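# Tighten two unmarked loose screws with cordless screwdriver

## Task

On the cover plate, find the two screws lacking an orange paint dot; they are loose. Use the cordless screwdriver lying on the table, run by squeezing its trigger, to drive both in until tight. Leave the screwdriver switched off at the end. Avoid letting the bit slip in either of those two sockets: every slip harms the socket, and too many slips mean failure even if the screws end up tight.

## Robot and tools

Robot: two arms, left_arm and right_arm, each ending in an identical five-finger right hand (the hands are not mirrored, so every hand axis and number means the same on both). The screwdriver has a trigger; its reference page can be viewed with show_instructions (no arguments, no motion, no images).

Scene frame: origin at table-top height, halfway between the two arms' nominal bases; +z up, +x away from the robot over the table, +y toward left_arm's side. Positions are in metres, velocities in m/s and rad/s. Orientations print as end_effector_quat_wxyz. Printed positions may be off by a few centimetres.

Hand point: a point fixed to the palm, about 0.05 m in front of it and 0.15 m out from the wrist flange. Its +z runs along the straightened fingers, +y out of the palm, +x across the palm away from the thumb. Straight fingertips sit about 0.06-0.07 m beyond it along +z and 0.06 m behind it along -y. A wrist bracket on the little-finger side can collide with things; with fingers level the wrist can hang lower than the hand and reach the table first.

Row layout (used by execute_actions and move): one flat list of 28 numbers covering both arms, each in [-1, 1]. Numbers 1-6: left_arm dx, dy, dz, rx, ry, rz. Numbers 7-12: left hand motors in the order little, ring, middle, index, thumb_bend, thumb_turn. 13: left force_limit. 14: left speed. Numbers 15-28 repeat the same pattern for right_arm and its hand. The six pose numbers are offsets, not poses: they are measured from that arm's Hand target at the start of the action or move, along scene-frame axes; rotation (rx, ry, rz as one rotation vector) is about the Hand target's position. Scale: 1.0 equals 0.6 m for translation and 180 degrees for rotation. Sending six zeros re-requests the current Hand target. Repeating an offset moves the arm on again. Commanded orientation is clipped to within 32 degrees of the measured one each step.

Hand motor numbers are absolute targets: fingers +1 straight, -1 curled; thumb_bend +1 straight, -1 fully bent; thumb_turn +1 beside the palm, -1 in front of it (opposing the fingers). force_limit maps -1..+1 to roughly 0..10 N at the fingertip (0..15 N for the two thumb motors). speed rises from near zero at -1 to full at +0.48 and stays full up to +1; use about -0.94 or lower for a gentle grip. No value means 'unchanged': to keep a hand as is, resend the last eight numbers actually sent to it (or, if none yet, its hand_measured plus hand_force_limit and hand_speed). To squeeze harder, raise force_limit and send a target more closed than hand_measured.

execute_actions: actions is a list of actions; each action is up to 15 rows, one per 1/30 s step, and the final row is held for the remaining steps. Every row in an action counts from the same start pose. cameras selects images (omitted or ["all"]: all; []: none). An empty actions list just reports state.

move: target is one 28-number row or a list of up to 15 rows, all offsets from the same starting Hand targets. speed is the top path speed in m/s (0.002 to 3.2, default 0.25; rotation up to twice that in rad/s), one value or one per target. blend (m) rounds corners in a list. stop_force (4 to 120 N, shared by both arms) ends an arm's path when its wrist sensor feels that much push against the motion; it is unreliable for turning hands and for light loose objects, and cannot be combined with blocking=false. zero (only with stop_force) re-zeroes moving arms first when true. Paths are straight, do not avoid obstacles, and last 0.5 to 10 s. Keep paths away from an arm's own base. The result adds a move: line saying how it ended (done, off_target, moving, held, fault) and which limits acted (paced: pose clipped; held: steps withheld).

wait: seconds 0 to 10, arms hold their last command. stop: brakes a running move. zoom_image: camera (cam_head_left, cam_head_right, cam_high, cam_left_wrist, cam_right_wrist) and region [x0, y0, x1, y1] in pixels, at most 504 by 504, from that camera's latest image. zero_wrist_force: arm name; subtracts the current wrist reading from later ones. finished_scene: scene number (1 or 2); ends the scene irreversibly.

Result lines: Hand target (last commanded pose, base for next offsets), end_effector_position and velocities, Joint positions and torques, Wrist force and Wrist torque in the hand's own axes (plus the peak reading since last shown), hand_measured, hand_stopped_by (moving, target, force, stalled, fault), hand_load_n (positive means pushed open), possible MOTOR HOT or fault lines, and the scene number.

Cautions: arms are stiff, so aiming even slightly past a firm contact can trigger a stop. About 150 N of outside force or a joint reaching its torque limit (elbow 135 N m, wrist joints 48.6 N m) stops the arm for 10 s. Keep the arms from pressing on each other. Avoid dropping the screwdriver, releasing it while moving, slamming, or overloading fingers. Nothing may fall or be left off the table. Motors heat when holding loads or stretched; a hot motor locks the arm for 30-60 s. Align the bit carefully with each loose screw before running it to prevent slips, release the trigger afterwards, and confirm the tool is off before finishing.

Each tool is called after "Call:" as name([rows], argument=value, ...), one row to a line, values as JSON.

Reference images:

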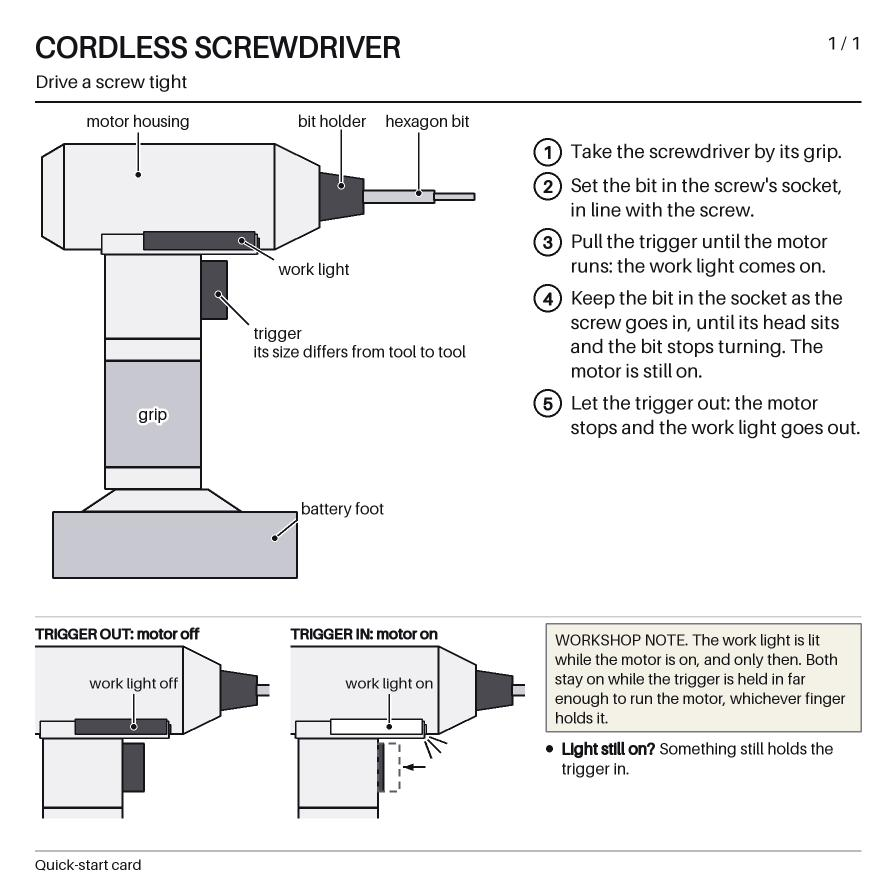

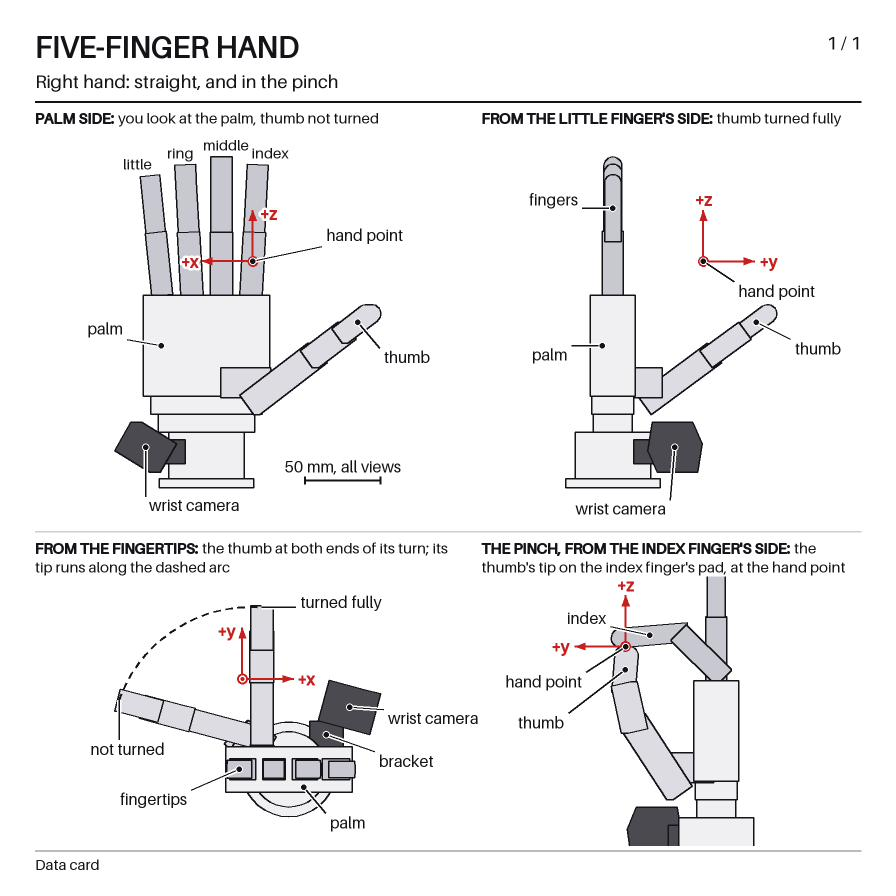

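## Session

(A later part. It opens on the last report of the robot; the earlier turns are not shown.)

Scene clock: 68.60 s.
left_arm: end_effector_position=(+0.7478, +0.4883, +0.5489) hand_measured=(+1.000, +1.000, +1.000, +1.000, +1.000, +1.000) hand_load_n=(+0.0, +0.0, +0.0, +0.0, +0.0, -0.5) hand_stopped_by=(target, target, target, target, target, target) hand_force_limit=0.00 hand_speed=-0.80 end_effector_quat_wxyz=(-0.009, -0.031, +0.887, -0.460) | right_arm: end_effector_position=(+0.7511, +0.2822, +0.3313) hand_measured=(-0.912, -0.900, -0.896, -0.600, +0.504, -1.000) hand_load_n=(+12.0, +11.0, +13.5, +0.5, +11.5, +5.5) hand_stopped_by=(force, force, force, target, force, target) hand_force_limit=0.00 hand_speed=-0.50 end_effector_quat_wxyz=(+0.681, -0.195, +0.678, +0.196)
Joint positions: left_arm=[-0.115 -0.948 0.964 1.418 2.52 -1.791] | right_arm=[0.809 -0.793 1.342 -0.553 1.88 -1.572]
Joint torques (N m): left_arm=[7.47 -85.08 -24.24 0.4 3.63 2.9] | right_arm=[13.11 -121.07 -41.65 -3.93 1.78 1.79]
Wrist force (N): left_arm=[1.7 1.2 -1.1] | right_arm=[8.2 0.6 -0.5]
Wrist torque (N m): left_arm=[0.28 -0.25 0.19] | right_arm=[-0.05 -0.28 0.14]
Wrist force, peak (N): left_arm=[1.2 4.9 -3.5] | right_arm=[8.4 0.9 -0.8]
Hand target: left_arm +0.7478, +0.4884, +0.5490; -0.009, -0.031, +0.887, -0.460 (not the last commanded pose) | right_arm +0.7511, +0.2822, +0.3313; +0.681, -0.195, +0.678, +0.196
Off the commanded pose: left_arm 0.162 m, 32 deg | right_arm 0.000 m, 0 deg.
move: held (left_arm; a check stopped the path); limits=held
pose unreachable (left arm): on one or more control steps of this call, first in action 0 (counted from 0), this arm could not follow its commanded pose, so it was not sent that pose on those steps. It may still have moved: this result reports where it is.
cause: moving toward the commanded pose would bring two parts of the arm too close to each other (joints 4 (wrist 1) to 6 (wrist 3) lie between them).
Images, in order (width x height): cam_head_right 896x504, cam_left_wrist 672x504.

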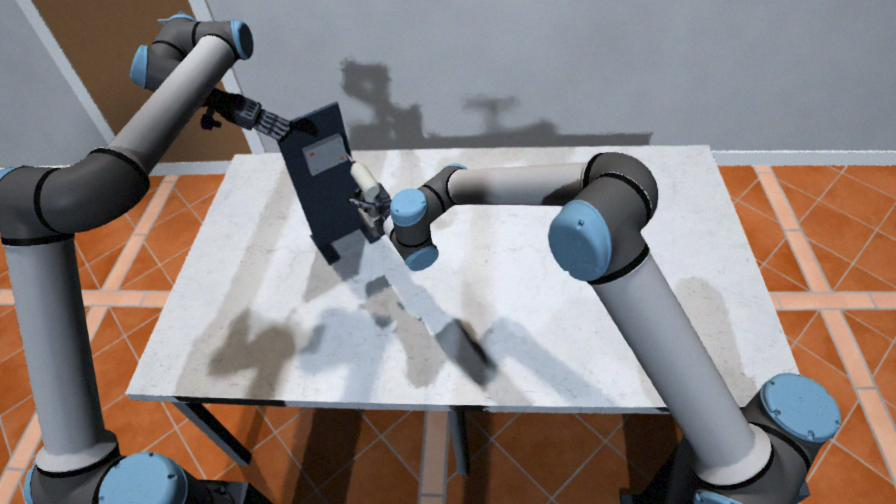

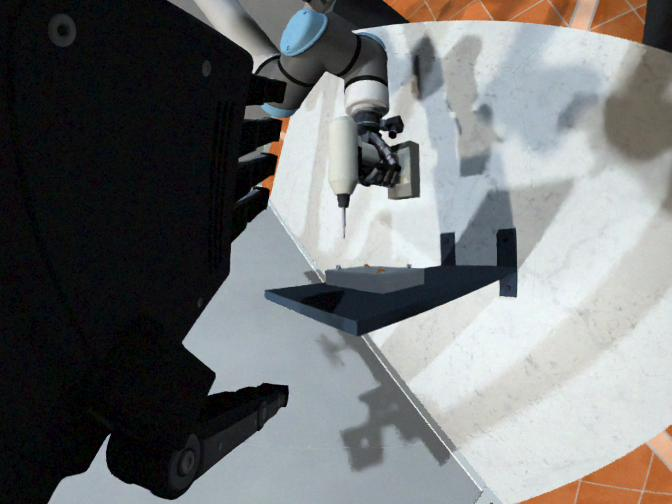

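Call:
move(target=[0,0,0,0,0,0,1,1,1,1,1,1,0,-0.8,0.0313,0.0283,0.0233,0,0,0,-0.99,-0.99,-0.99,-0.6,-0.99,-1,0.0,-0.5], speed=0.05)

Call:
zoom_image(camera="cam_left_wrist", region=[310, 180, 440, 310])

Call:
zoom_image(camera="cam_high", region=[320, 90, 440, 220])

Call:
zoom_image(camera="cam_head_right", region=[290, 120, 390, 220])

Call:
zoom_image(camera="cam_right_wrist", region=[310, 60, 470, 280])

Scene clock: 69.77 s.
left_arm: end_effector_position=(+0.7478, +0.4884, +0.5490) hand_measured=(+1.000, +1.000, +1.000, +1.000, +1.000, +1.000) hand_load_n=(+0.0, +0.0, +0.0, +0.0, +0.0, -0.5) hand_stopped_by=(target, target, target, target, target, target) hand_force_limit=0.00 hand_speed=-0.80 end_effector_quat_wxyz=(-0.009, -0.031, +0.887, -0.460) | right_arm: end_effector_position=(+0.7700, +0.2992, +0.3451) hand_measured=(-0.912, -0.900, -0.896, -0.600, +0.504, -1.000) hand_load_n=(+12.0, +11.0, +13.5, +0.0, +11.5, +5.0) hand_stopped_by=(force, force, force, target, force, target) hand_force_limit=0.00 hand_speed=-0.50 end_effector_quat_wxyz=(+0.681, -0.195, +0.679, +0.196)
Joint positions: left_arm=[-0.115 -0.948 0.964 1.418 2.52 -1.791] | right_arm=[0.805 -0.769 1.269 -0.503 1.876 -1.572]
Joint torques (N m): left_arm=[11.46 -99.1 -26.23 0.95 4.22 3.27] | right_arm=[-5.87 -126.51 -39.05 -6.5 0.74 1.02]
Wrist force (N): left_arm=[1.6 1.2 -1.0] | right_arm=[8.0 0.4 -0.7]
Wrist torque (N m): left_arm=[0.29 -0.23 0.18] | right_arm=[-0.08 -0.26 0.12]
Wrist force, peak (N): left_arm=[1.6 1.5 -1.5] | right_arm=[8.8 0.1 -1.7]
Hand target: left_arm +0.7478, +0.4884, +0.5490; -0.009, -0.031, +0.887, -0.460 | right_arm +0.7699, +0.2992, +0.3452; +0.681, -0.195, +0.678, +0.196
Off the commanded pose: left_arm 0.000 m, 0 deg | right_arm 0.000 m, 0 deg.
move: done

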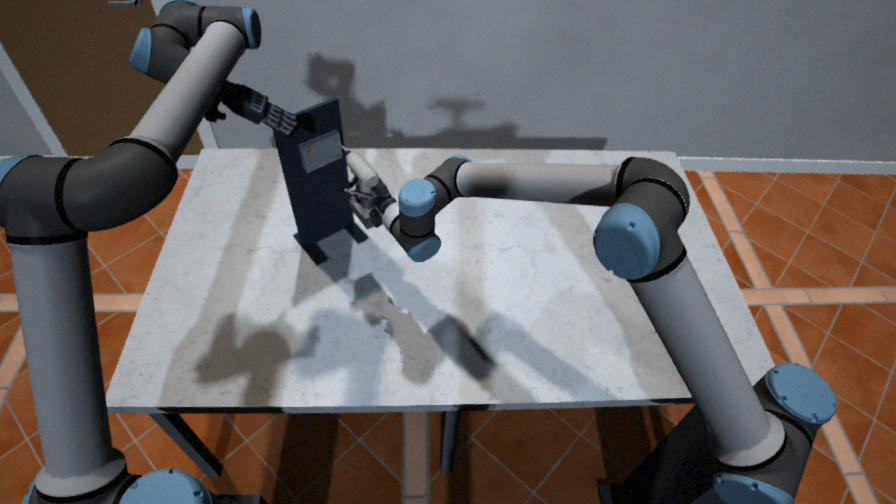

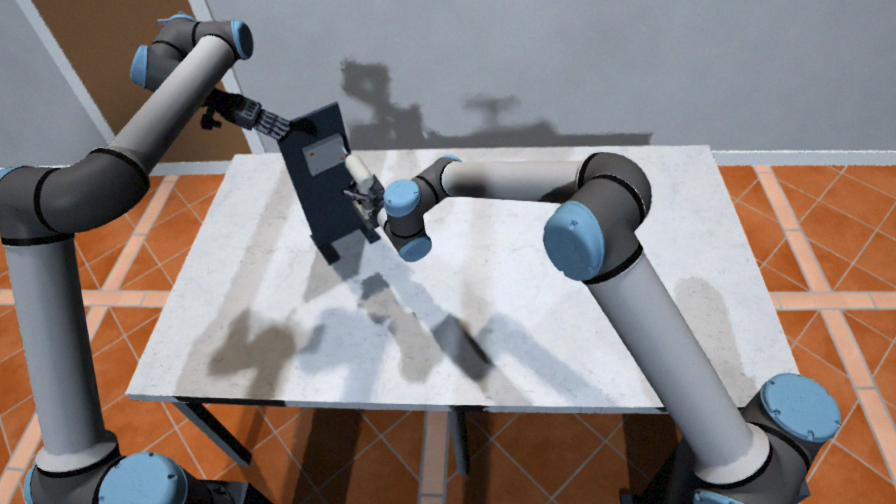

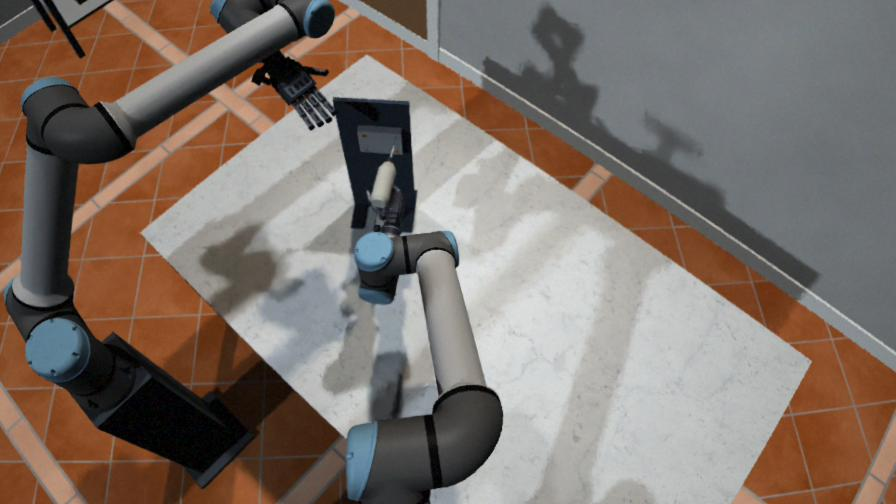

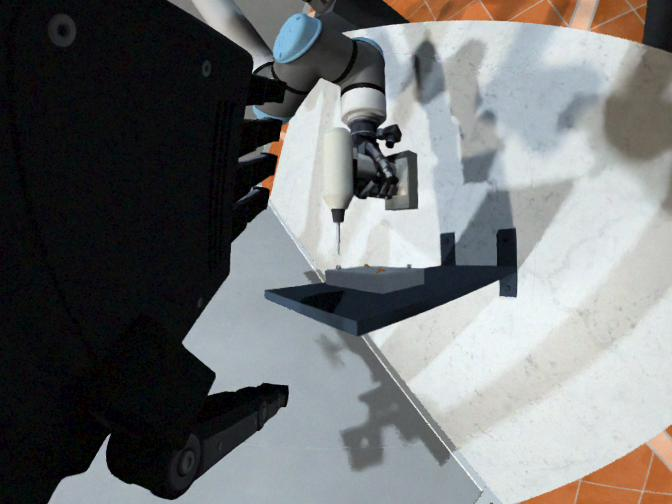

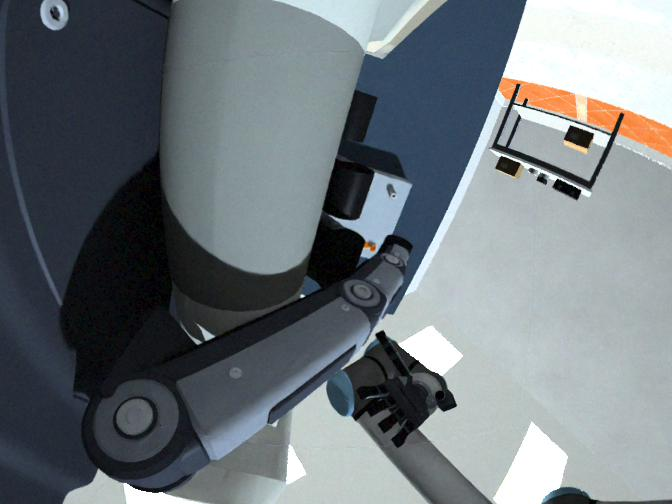

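Scaled by 3.877 from the camera's 672x504 image, which has a finer 960x720 frame.

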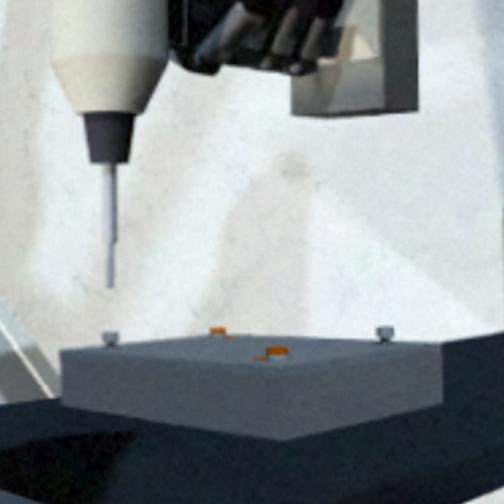

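Scaled by 3.877.

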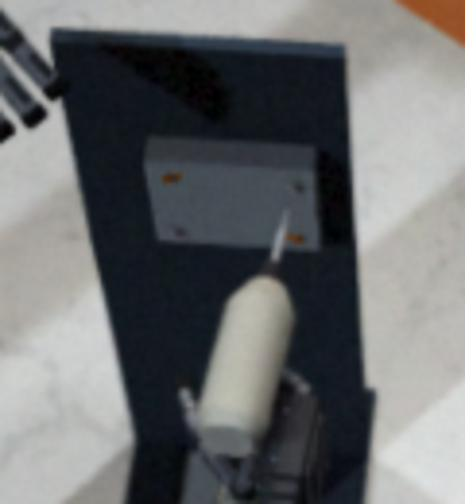

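Scaled by 5.040.

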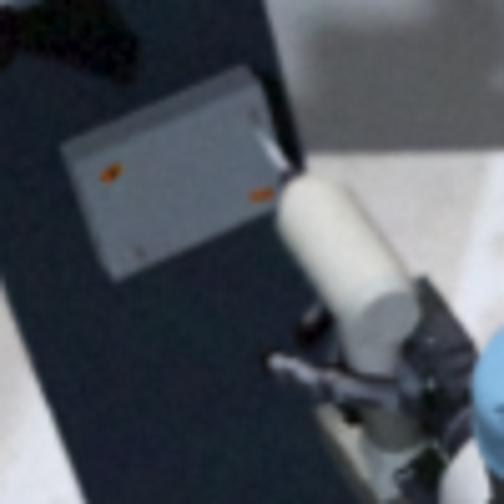

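Scaled by 2.291 from the camera's 672x504 image, which has a finer 960x720 frame.

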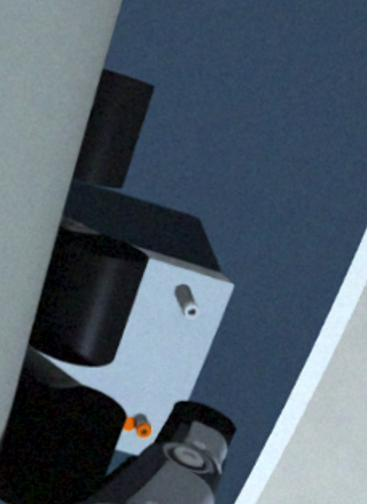

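Call:
move(target=[-0.062,0.102,-0.272,-0.175,-0.114,0,1,1,1,1,1,1,0,-0.8,0.0036,-0.0056,-0.0066,0,0,0,-0.99,-0.99,-0.99,-0.6,-0.99,-1,0.0,-0.5], speed=0.15)

Call:
zoom_image(camera="cam_left_wrist", region=[310, 180, 440, 310])

Call:
zoom_image(camera="cam_high", region=[320, 90, 440, 220])

Call:
zoom_image(camera="cam_head_right", region=[290, 120, 390, 220])

Scene clock: 73.17 s.
left_arm: end_effector_position=(+0.7105, +0.5500, +0.3859) hand_measured=(+1.000, +1.000, +1.000, +1.000, +1.000, +1.000) hand_load_n=(+0.0, +0.0, +0.0, +0.0, +0.0, +0.0) hand_stopped_by=(target, target, target, target, target, target) hand_force_limit=0.00 hand_speed=-0.80 end_effector_quat_wxyz=(+0.137, +0.057, +0.719, -0.680) | right_arm: end_effector_position=(+0.7721, +0.2958, +0.3413) hand_measured=(-0.912, -0.900, -0.896, -0.600, +0.504, -1.000) hand_load_n=(+12.0, +11.0, +13.5, +0.0, +11.5, +5.5) hand_stopped_by=(force, force, force, target, force, target) hand_force_limit=0.00 hand_speed=-0.50 end_effector_quat_wxyz=(+0.681, -0.195, +0.678, +0.196)
Joint positions: left_arm=[0.061 -0.948 1.443 0.533 3.096 -1.836] | right_arm=[0.801 -0.768 1.276 -0.511 1.872 -1.572]
Joint torques (N m): left_arm=[-15.4 -57.92 -48.48 0.38 3.48 -2.32] | right_arm=[-9.87 -106.81 -44.13 -4.43 -0.17 1.87]
Wrist force (N): left_arm=[0.6 0.8 0.2] | right_arm=[8.3 0.5 -0.8]
Wrist torque (N m): left_arm=[0.03 -0.09 0.03] | right_arm=[-0.05 -0.29 0.14]
Wrist force, peak (N): left_arm=[1.9 1.3 -1.4] | right_arm=[8.5 0.8 -0.6]
Hand target: left_arm +0.7106, +0.5496, +0.3858; +0.140, +0.054, +0.717, -0.680 | right_arm +0.7721, +0.2958, +0.3413; +0.681, -0.195, +0.678, +0.196
Off the commanded pose: left_arm 0.000 m, 1 deg | right_arm 0.000 m, 0 deg.
move: done

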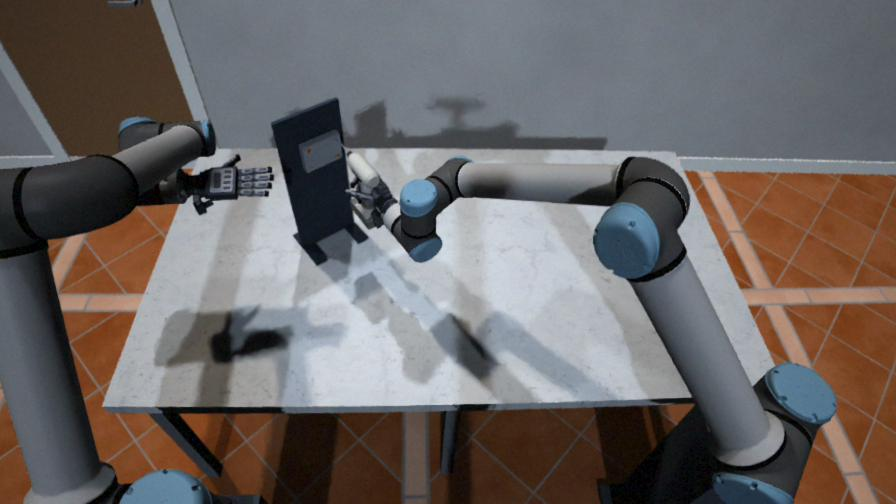

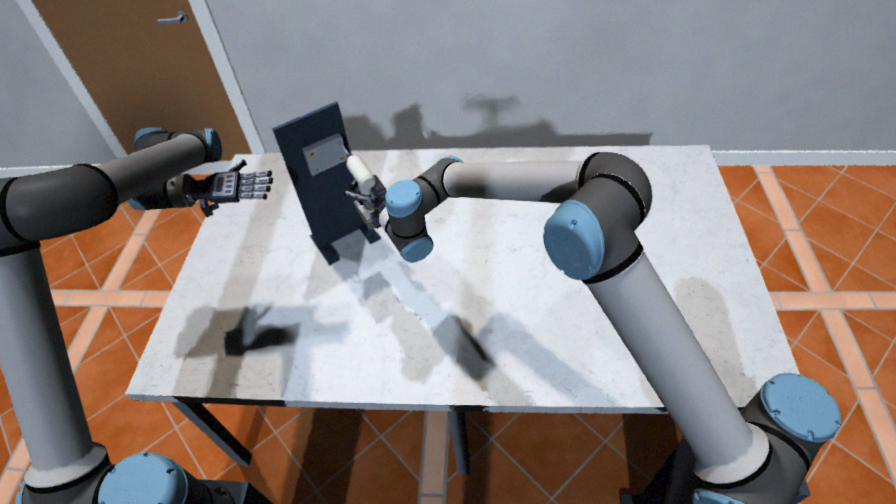

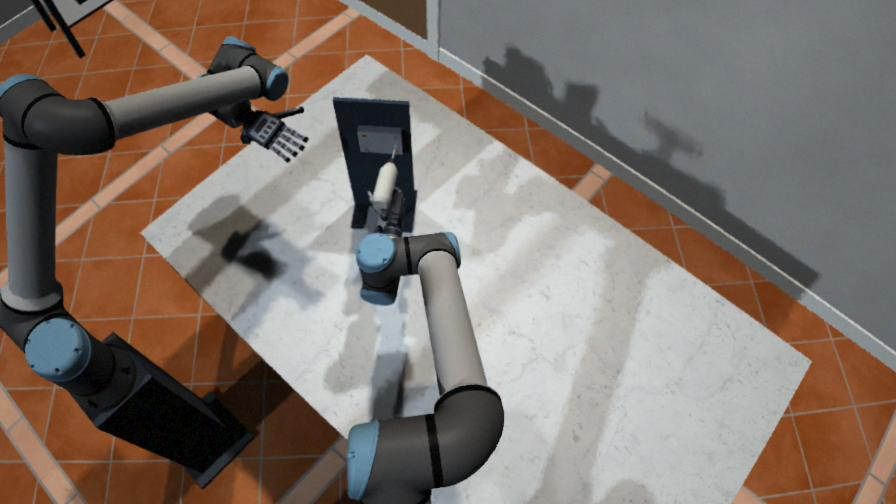

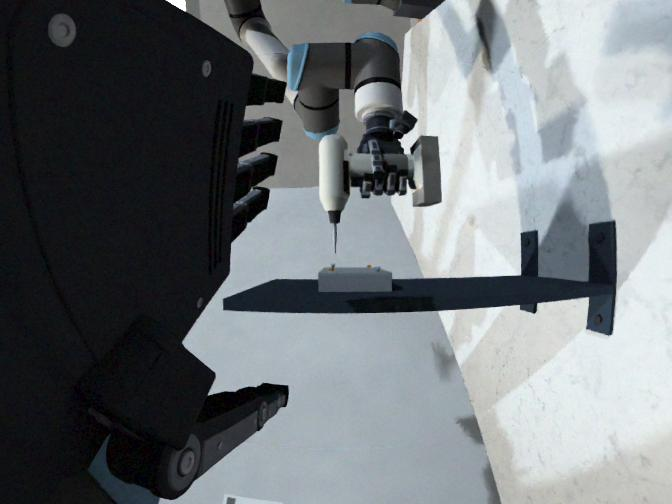

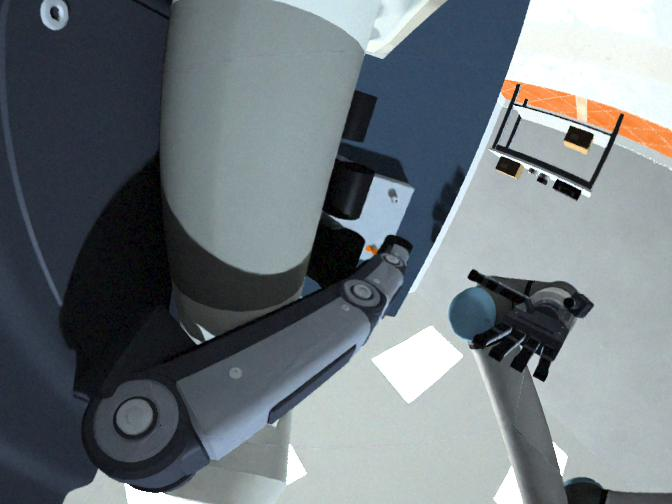

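Scaled by 3.877 from the camera's 672x504 image, which has a finer 960x720 frame.

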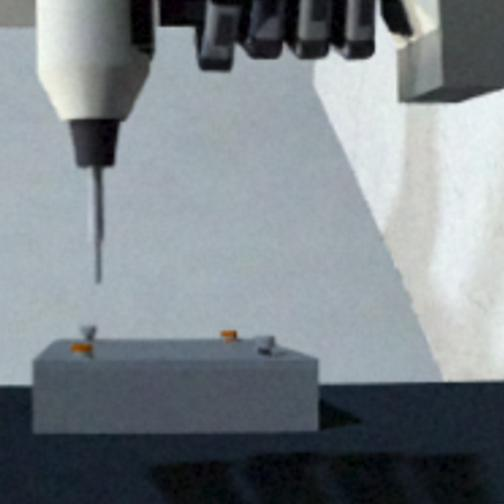

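Scaled by 3.877.

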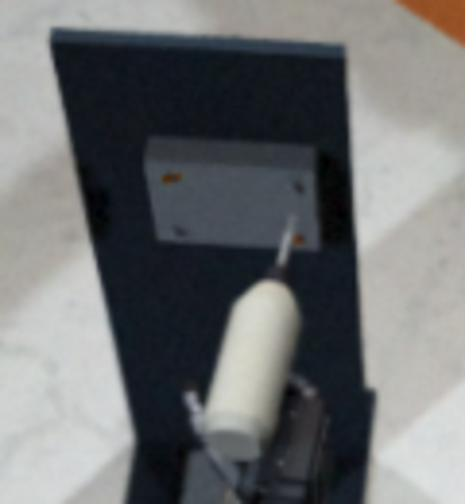

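Scaled by 5.040.

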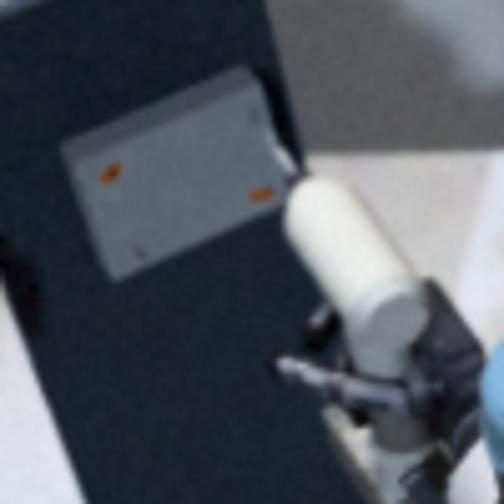

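Call:
move(target=[0,0,0,0,0,0,1,1,1,1,1,1,0,-0.8,0.0112,0.0073,0.0067,0,0,0,-0.99,-0.99,-0.99,-0.6,-0.99,-1,0.0,-0.5], speed=0.05)

Call:
zoom_image(camera="cam_left_wrist", region=[310, 180, 410, 290])

Call:
zoom_image(camera="cam_high", region=[350, 110, 430, 190])

Call:
zoom_image(camera="cam_head_right", region=[310, 120, 390, 200])

Call:
zoom_image(camera="cam_head_left", region=[310, 120, 390, 200])

Scene clock: 74.70 s.
left_arm: end_effector_position=(+0.7105, +0.5498, +0.3858) hand_measured=(+1.000, +1.000, +1.000, +1.000, +1.000, +1.000) hand_load_n=(+0.0, +0.0, +0.0, +0.0, +0.0, +0.0) hand_stopped_by=(target, target, target, target, target, target) hand_force_limit=0.00 hand_speed=-0.80 end_effector_quat_wxyz=(+0.139, +0.055, +0.718, -0.680) | right_arm: end_effector_position=(+0.7789, +0.3002, +0.3453) hand_measured=(-0.912, -0.900, -0.896, -0.600, +0.504, -1.000) hand_load_n=(+12.0, +10.5, +13.5, +0.0, +11.5, +5.5) hand_stopped_by=(force, force, force, target, force, target) hand_force_limit=0.00 hand_speed=-0.50 end_effector_quat_wxyz=(+0.681, -0.195, +0.678, +0.196)
Joint positions: left_arm=[0.06 -0.975 1.463 0.397 3.094 -1.979] | right_arm=[0.799 -0.761 1.253 -0.496 1.87 -1.572]
Joint torques (N m): left_arm=[-12.48 -56.53 -46.83 3.9 0.46 1.33] | right_arm=[-0.68 -125.92 -38.25 -6.63 1.11 2.24]
Wrist force (N): left_arm=[0.9 1.1 0.1] | right_arm=[7.8 0.5 -0.4]
Wrist torque (N m): left_arm=[0.11 -0.13 0.06] | right_arm=[-0.07 -0.22 0.12]
Wrist force, peak (N): left_arm=[1.4 1.1 0.3] | right_arm=[8.7 0.3 -0.9]
Hand target: left_arm +0.7106, +0.5496, +0.3858; +0.140, +0.054, +0.717, -0.680 | right_arm +0.7788, +0.3002, +0.3453; +0.681, -0.195, +0.678, +0.196
Off the commanded pose: left_arm 0.000 m, 0 deg | right_arm 0.000 m, 0 deg.
move: done

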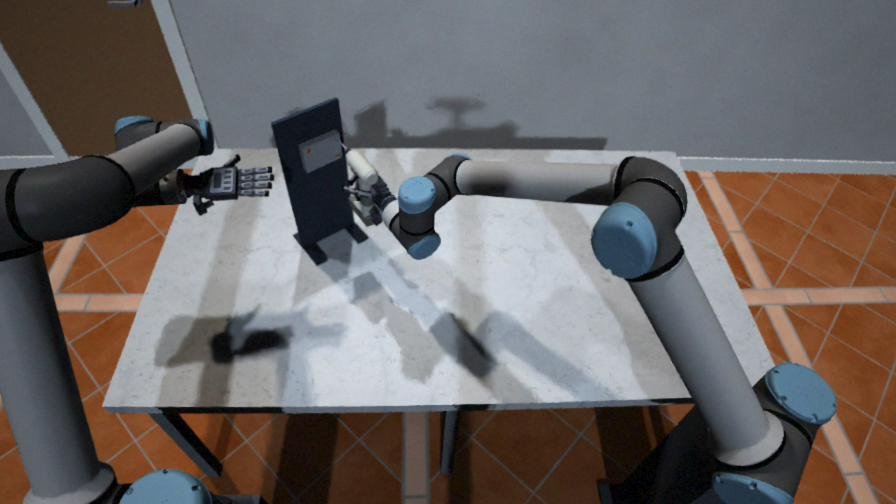

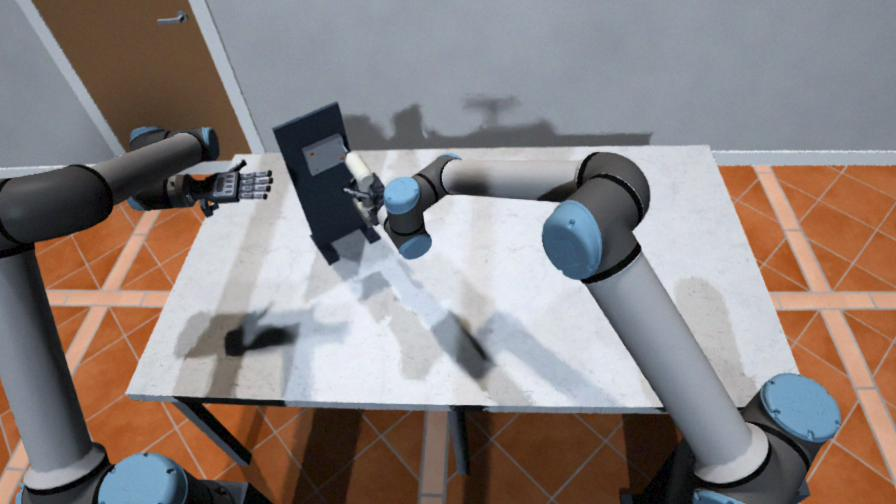

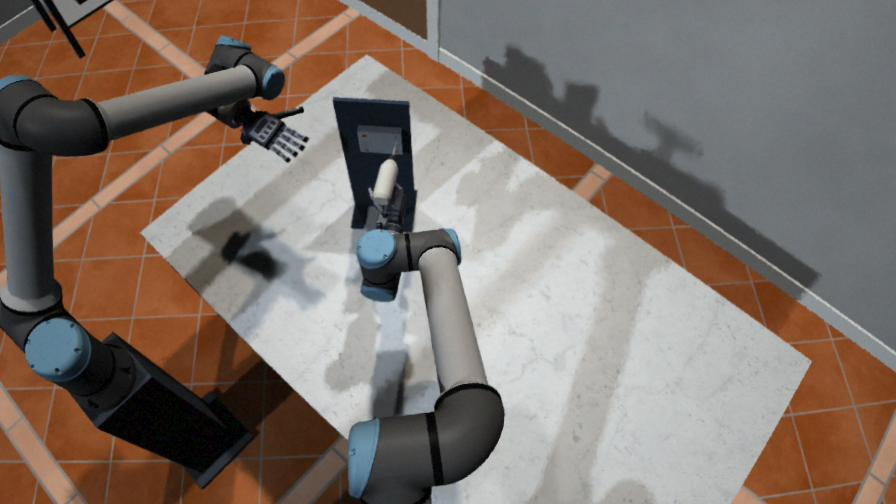

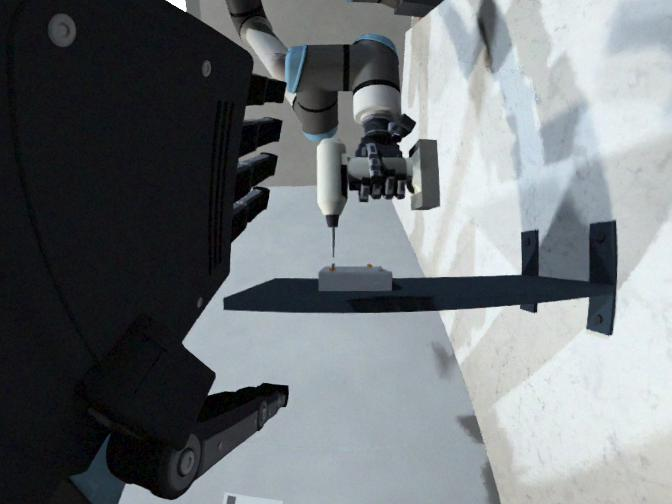

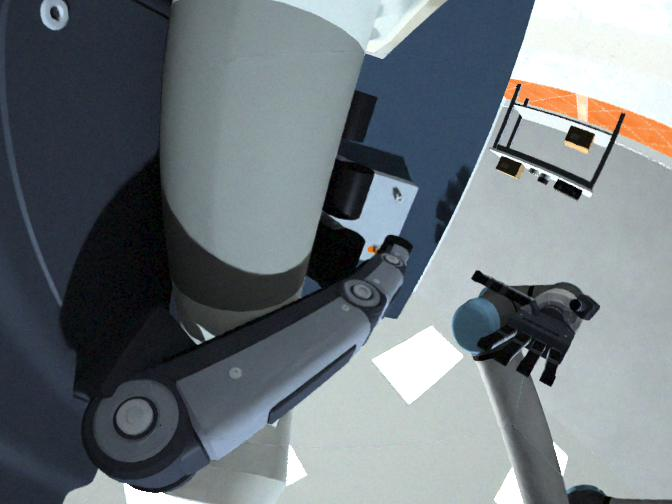

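Scaled by 4.582 from the camera's 672x504 image, which has a finer 960x720 frame.

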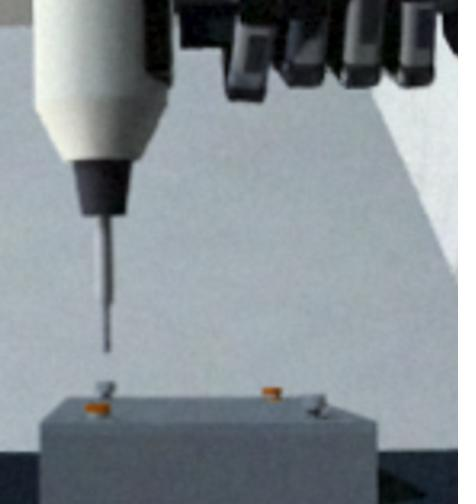

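Scaled by 6.300.

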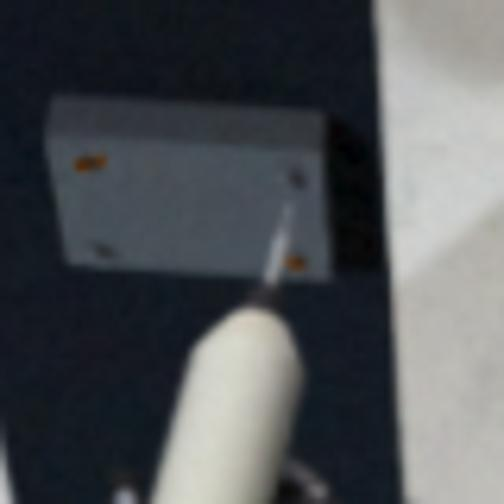

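Scaled by 6.300.

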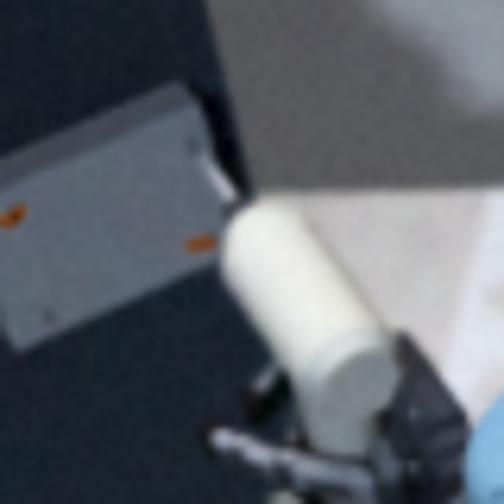

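Scaled by 6.300.

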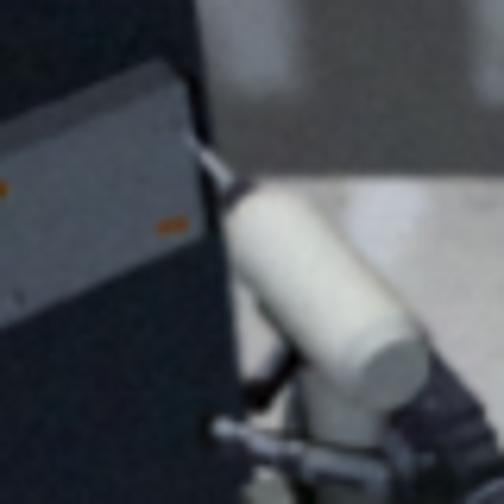

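Call:
move(target=[0.062,-0.102,0.272,0.175,0.114,0,1,1,1,1,1,1,0,-0.8,0,0,0,0,0,0,-0.99,-0.99,-0.99,-0.6,-0.99,-1,0.0,-0.5], speed=0.15, cameras=["cam_left_wrist"])

Call:
zoom_image(camera="cam_left_wrist", region=[310, 200, 410, 310])

Scene clock: 77.57 s.
left_arm: end_effector_position=(+0.7478, +0.4883, +0.5488) hand_measured=(+1.000, +1.000, +1.000, +1.000, +1.000, +1.000) hand_load_n=(+0.0, +0.0, +0.0, +0.0, +0.0, +0.0) hand_stopped_by=(target, target, target, target, target, target) hand_force_limit=0.00 hand_speed=-0.80 end_effector_quat_wxyz=(-0.009, -0.031, +0.887, -0.460) | right_arm: end_effector_position=(+0.7788, +0.3002, +0.3453) hand_measured=(-0.912, -0.900, -0.896, -0.600, +0.504, -1.000) hand_load_n=(+12.0, +11.0, +13.5, +0.0, +11.5, +5.5) hand_stopped_by=(force, force, force, target, force, target) hand_force_limit=0.00 hand_speed=-0.50 end_effector_quat_wxyz=(+0.681, -0.195, +0.678, +0.196)
Joint positions: left_arm=[-0.115 -0.948 0.964 1.418 2.52 -1.791] | right_arm=[0.799 -0.761 1.253 -0.496 1.87 -1.572]
Joint torques (N m): left_arm=[3.14 -97.65 -36.21 3.91 1.02 3.64] | right_arm=[12.85 -126.02 -43.4 -4.82 1.35 1.94]
Wrist force (N): left_arm=[1.6 1.0 -1.2] | right_arm=[8.1 0.4 -0.5]
Wrist torque (N m): left_arm=[0.27 -0.23 0.18] | right_arm=[-0.08 -0.26 0.12]
Wrist force, peak (N): left_arm=[1.7 2.5 -0.1] | right_arm=[8.3 0.7 -0.8]
Hand target: left_arm +0.7478, +0.4884, +0.5490; -0.009, -0.031, +0.887, -0.460 | right_arm +0.7788, +0.3002, +0.3453; +0.681, -0.195, +0.678, +0.196
Off the commanded pose: left_arm 0.000 m, 0 deg | right_arm 0.000 m, 0 deg.
move: done
Images, in order (width x height): cam_left_wrist 672x504.

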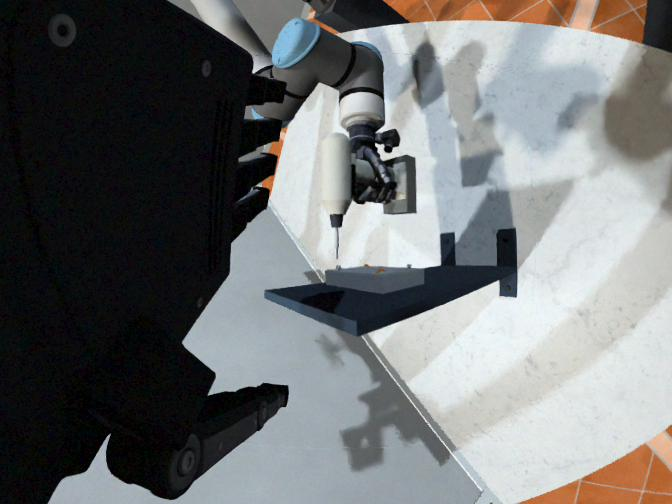

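Scaled by 4.582 from the camera's 672x504 image, which has a finer 960x720 frame.

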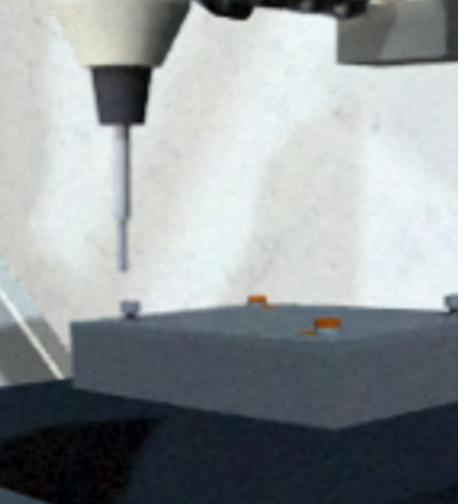

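Call:
move(target=[0,0,0,0,0,0,1,1,1,1,1,1,0,-0.8,0.0052,0.0074,0.0,0,0,0,-0.99,-0.99,-0.99,-0.6,-0.99,-1,0.0,-0.5], speed=0.05, cameras=["cam_left_wrist","cam_high","cam_head_right","cam_head_left"])

Call:
zoom_image(camera="cam_left_wrist", region=[310, 220, 370, 290])

Call:
zoom_image(camera="cam_high", region=[370, 120, 420, 170])

Call:
zoom_image(camera="cam_head_right", region=[320, 120, 370, 170])

Scene clock: 78.57 s.
left_arm: end_effector_position=(+0.7477, +0.4884, +0.5490) hand_measured=(+1.000, +1.000, +1.000, +1.000, +1.000, +1.000) hand_load_n=(+0.0, +0.0, +0.0, +0.0, +0.0, +0.0) hand_stopped_by=(target, target, target, target, target, target) hand_force_limit=0.00 hand_speed=-0.80 end_effector_quat_wxyz=(-0.009, -0.031, +0.887, -0.460) | right_arm: end_effector_position=(+0.7820, +0.3047, +0.3453) hand_measured=(-0.912, -0.900, -0.896, -0.600, +0.504, -1.000) hand_load_n=(+12.0, +11.0, +13.5, +0.0, +11.0, +5.5) hand_stopped_by=(force, force, force, target, force, target) hand_force_limit=0.00 hand_speed=-0.50 end_effector_quat_wxyz=(+0.681, -0.195, +0.678, +0.196)
Joint positions: left_arm=[-0.115 -0.948 0.964 1.418 2.52 -1.791] | right_arm=[0.799 -0.752 1.237 -0.488 1.87 -1.572]
Joint torques (N m): left_arm=[10.92 -96.64 -50.09 6.51 -0.74 4.1] | right_arm=[13.32 -123.85 -37.95 -4.31 2.06 1.46]
Wrist force (N): left_arm=[1.7 0.8 -1.3] | right_arm=[8.1 0.3 -0.7]
Wrist torque (N m): left_arm=[0.23 -0.24 0.18] | right_arm=[-0.08 -0.26 0.13]
Wrist force, peak (N): left_arm=[2.1 1.2 -1.1] | right_arm=[8.6 0.3 -1.1]
Hand target: left_arm +0.7478, +0.4884, +0.5490; -0.009, -0.031, +0.887, -0.460 | right_arm +0.7819, +0.3047, +0.3453; +0.681, -0.195, +0.678, +0.196
Off the commanded pose: left_arm 0.000 m, 0 deg | right_arm 0.000 m, 0 deg.
move: done
Images, in order (width x height): cam_head_left 896x504, cam_head_right 896x504, cam_high 896x504, cam_left_wrist 672x504.

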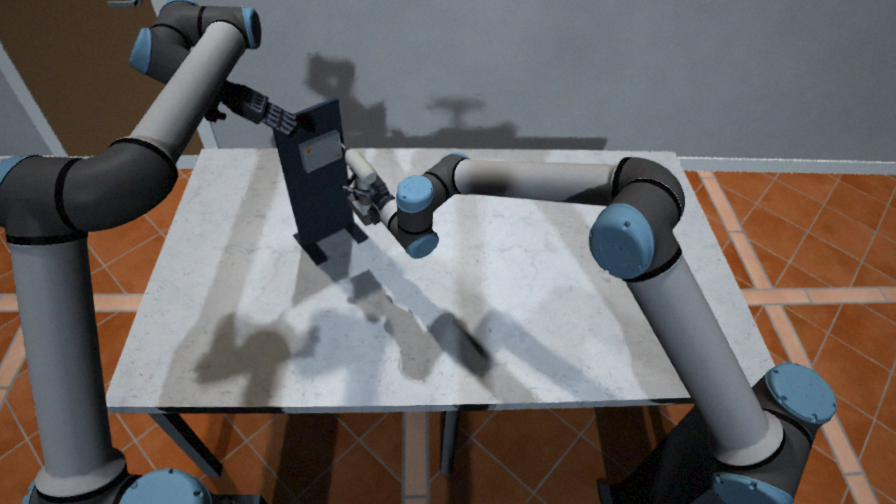

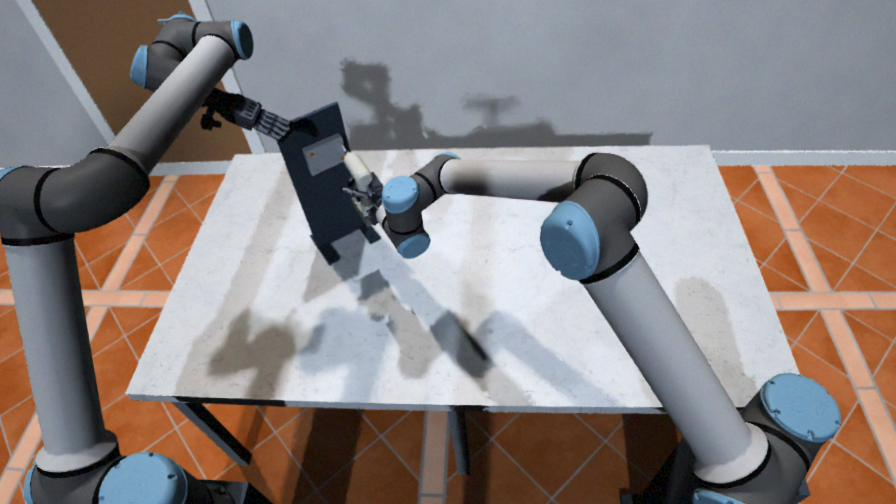

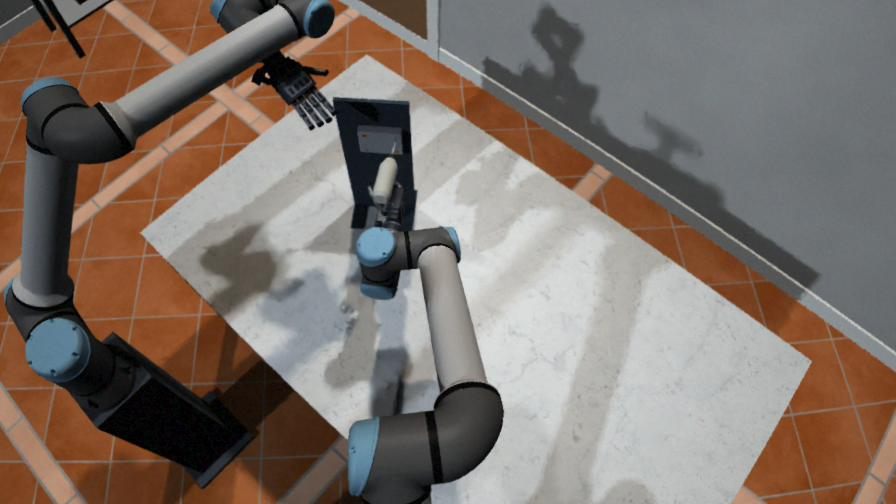

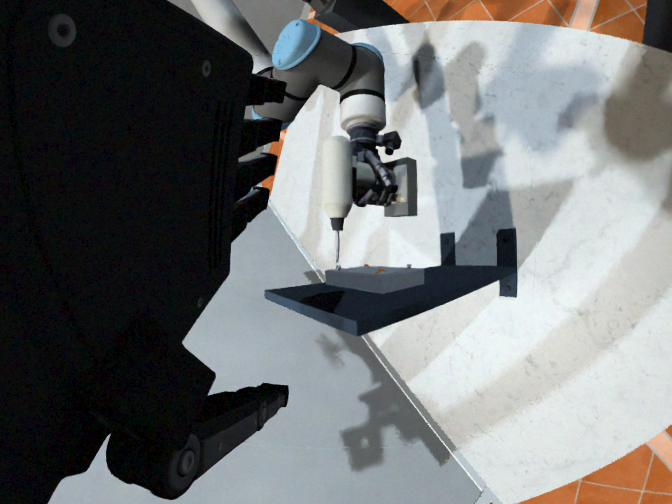

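Scaled by 7.200 from the camera's 672x504 image, which has a finer 960x720 frame.

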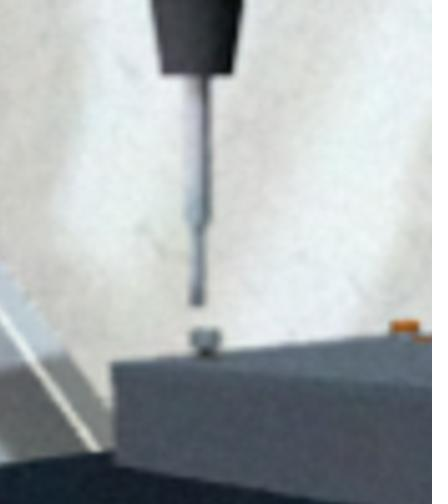

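Scaled by 10.080.

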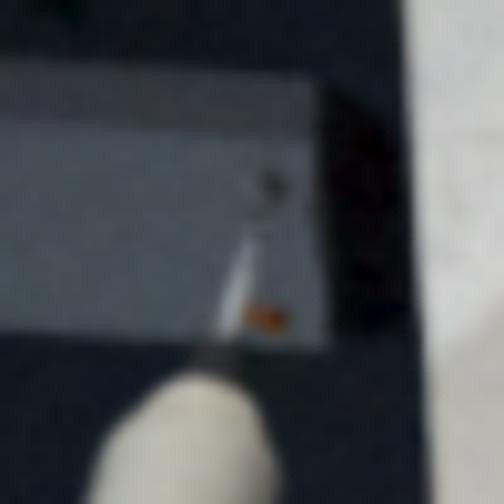

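Scaled by 10.080.

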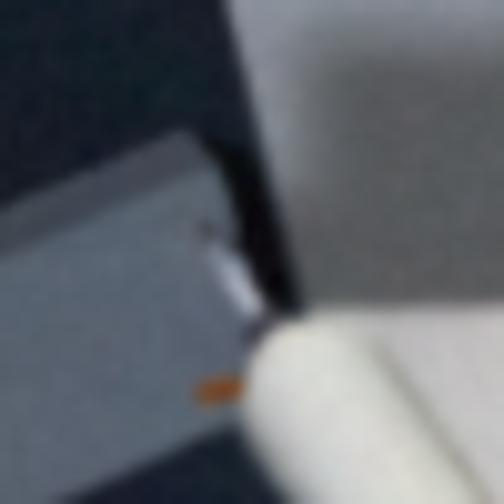

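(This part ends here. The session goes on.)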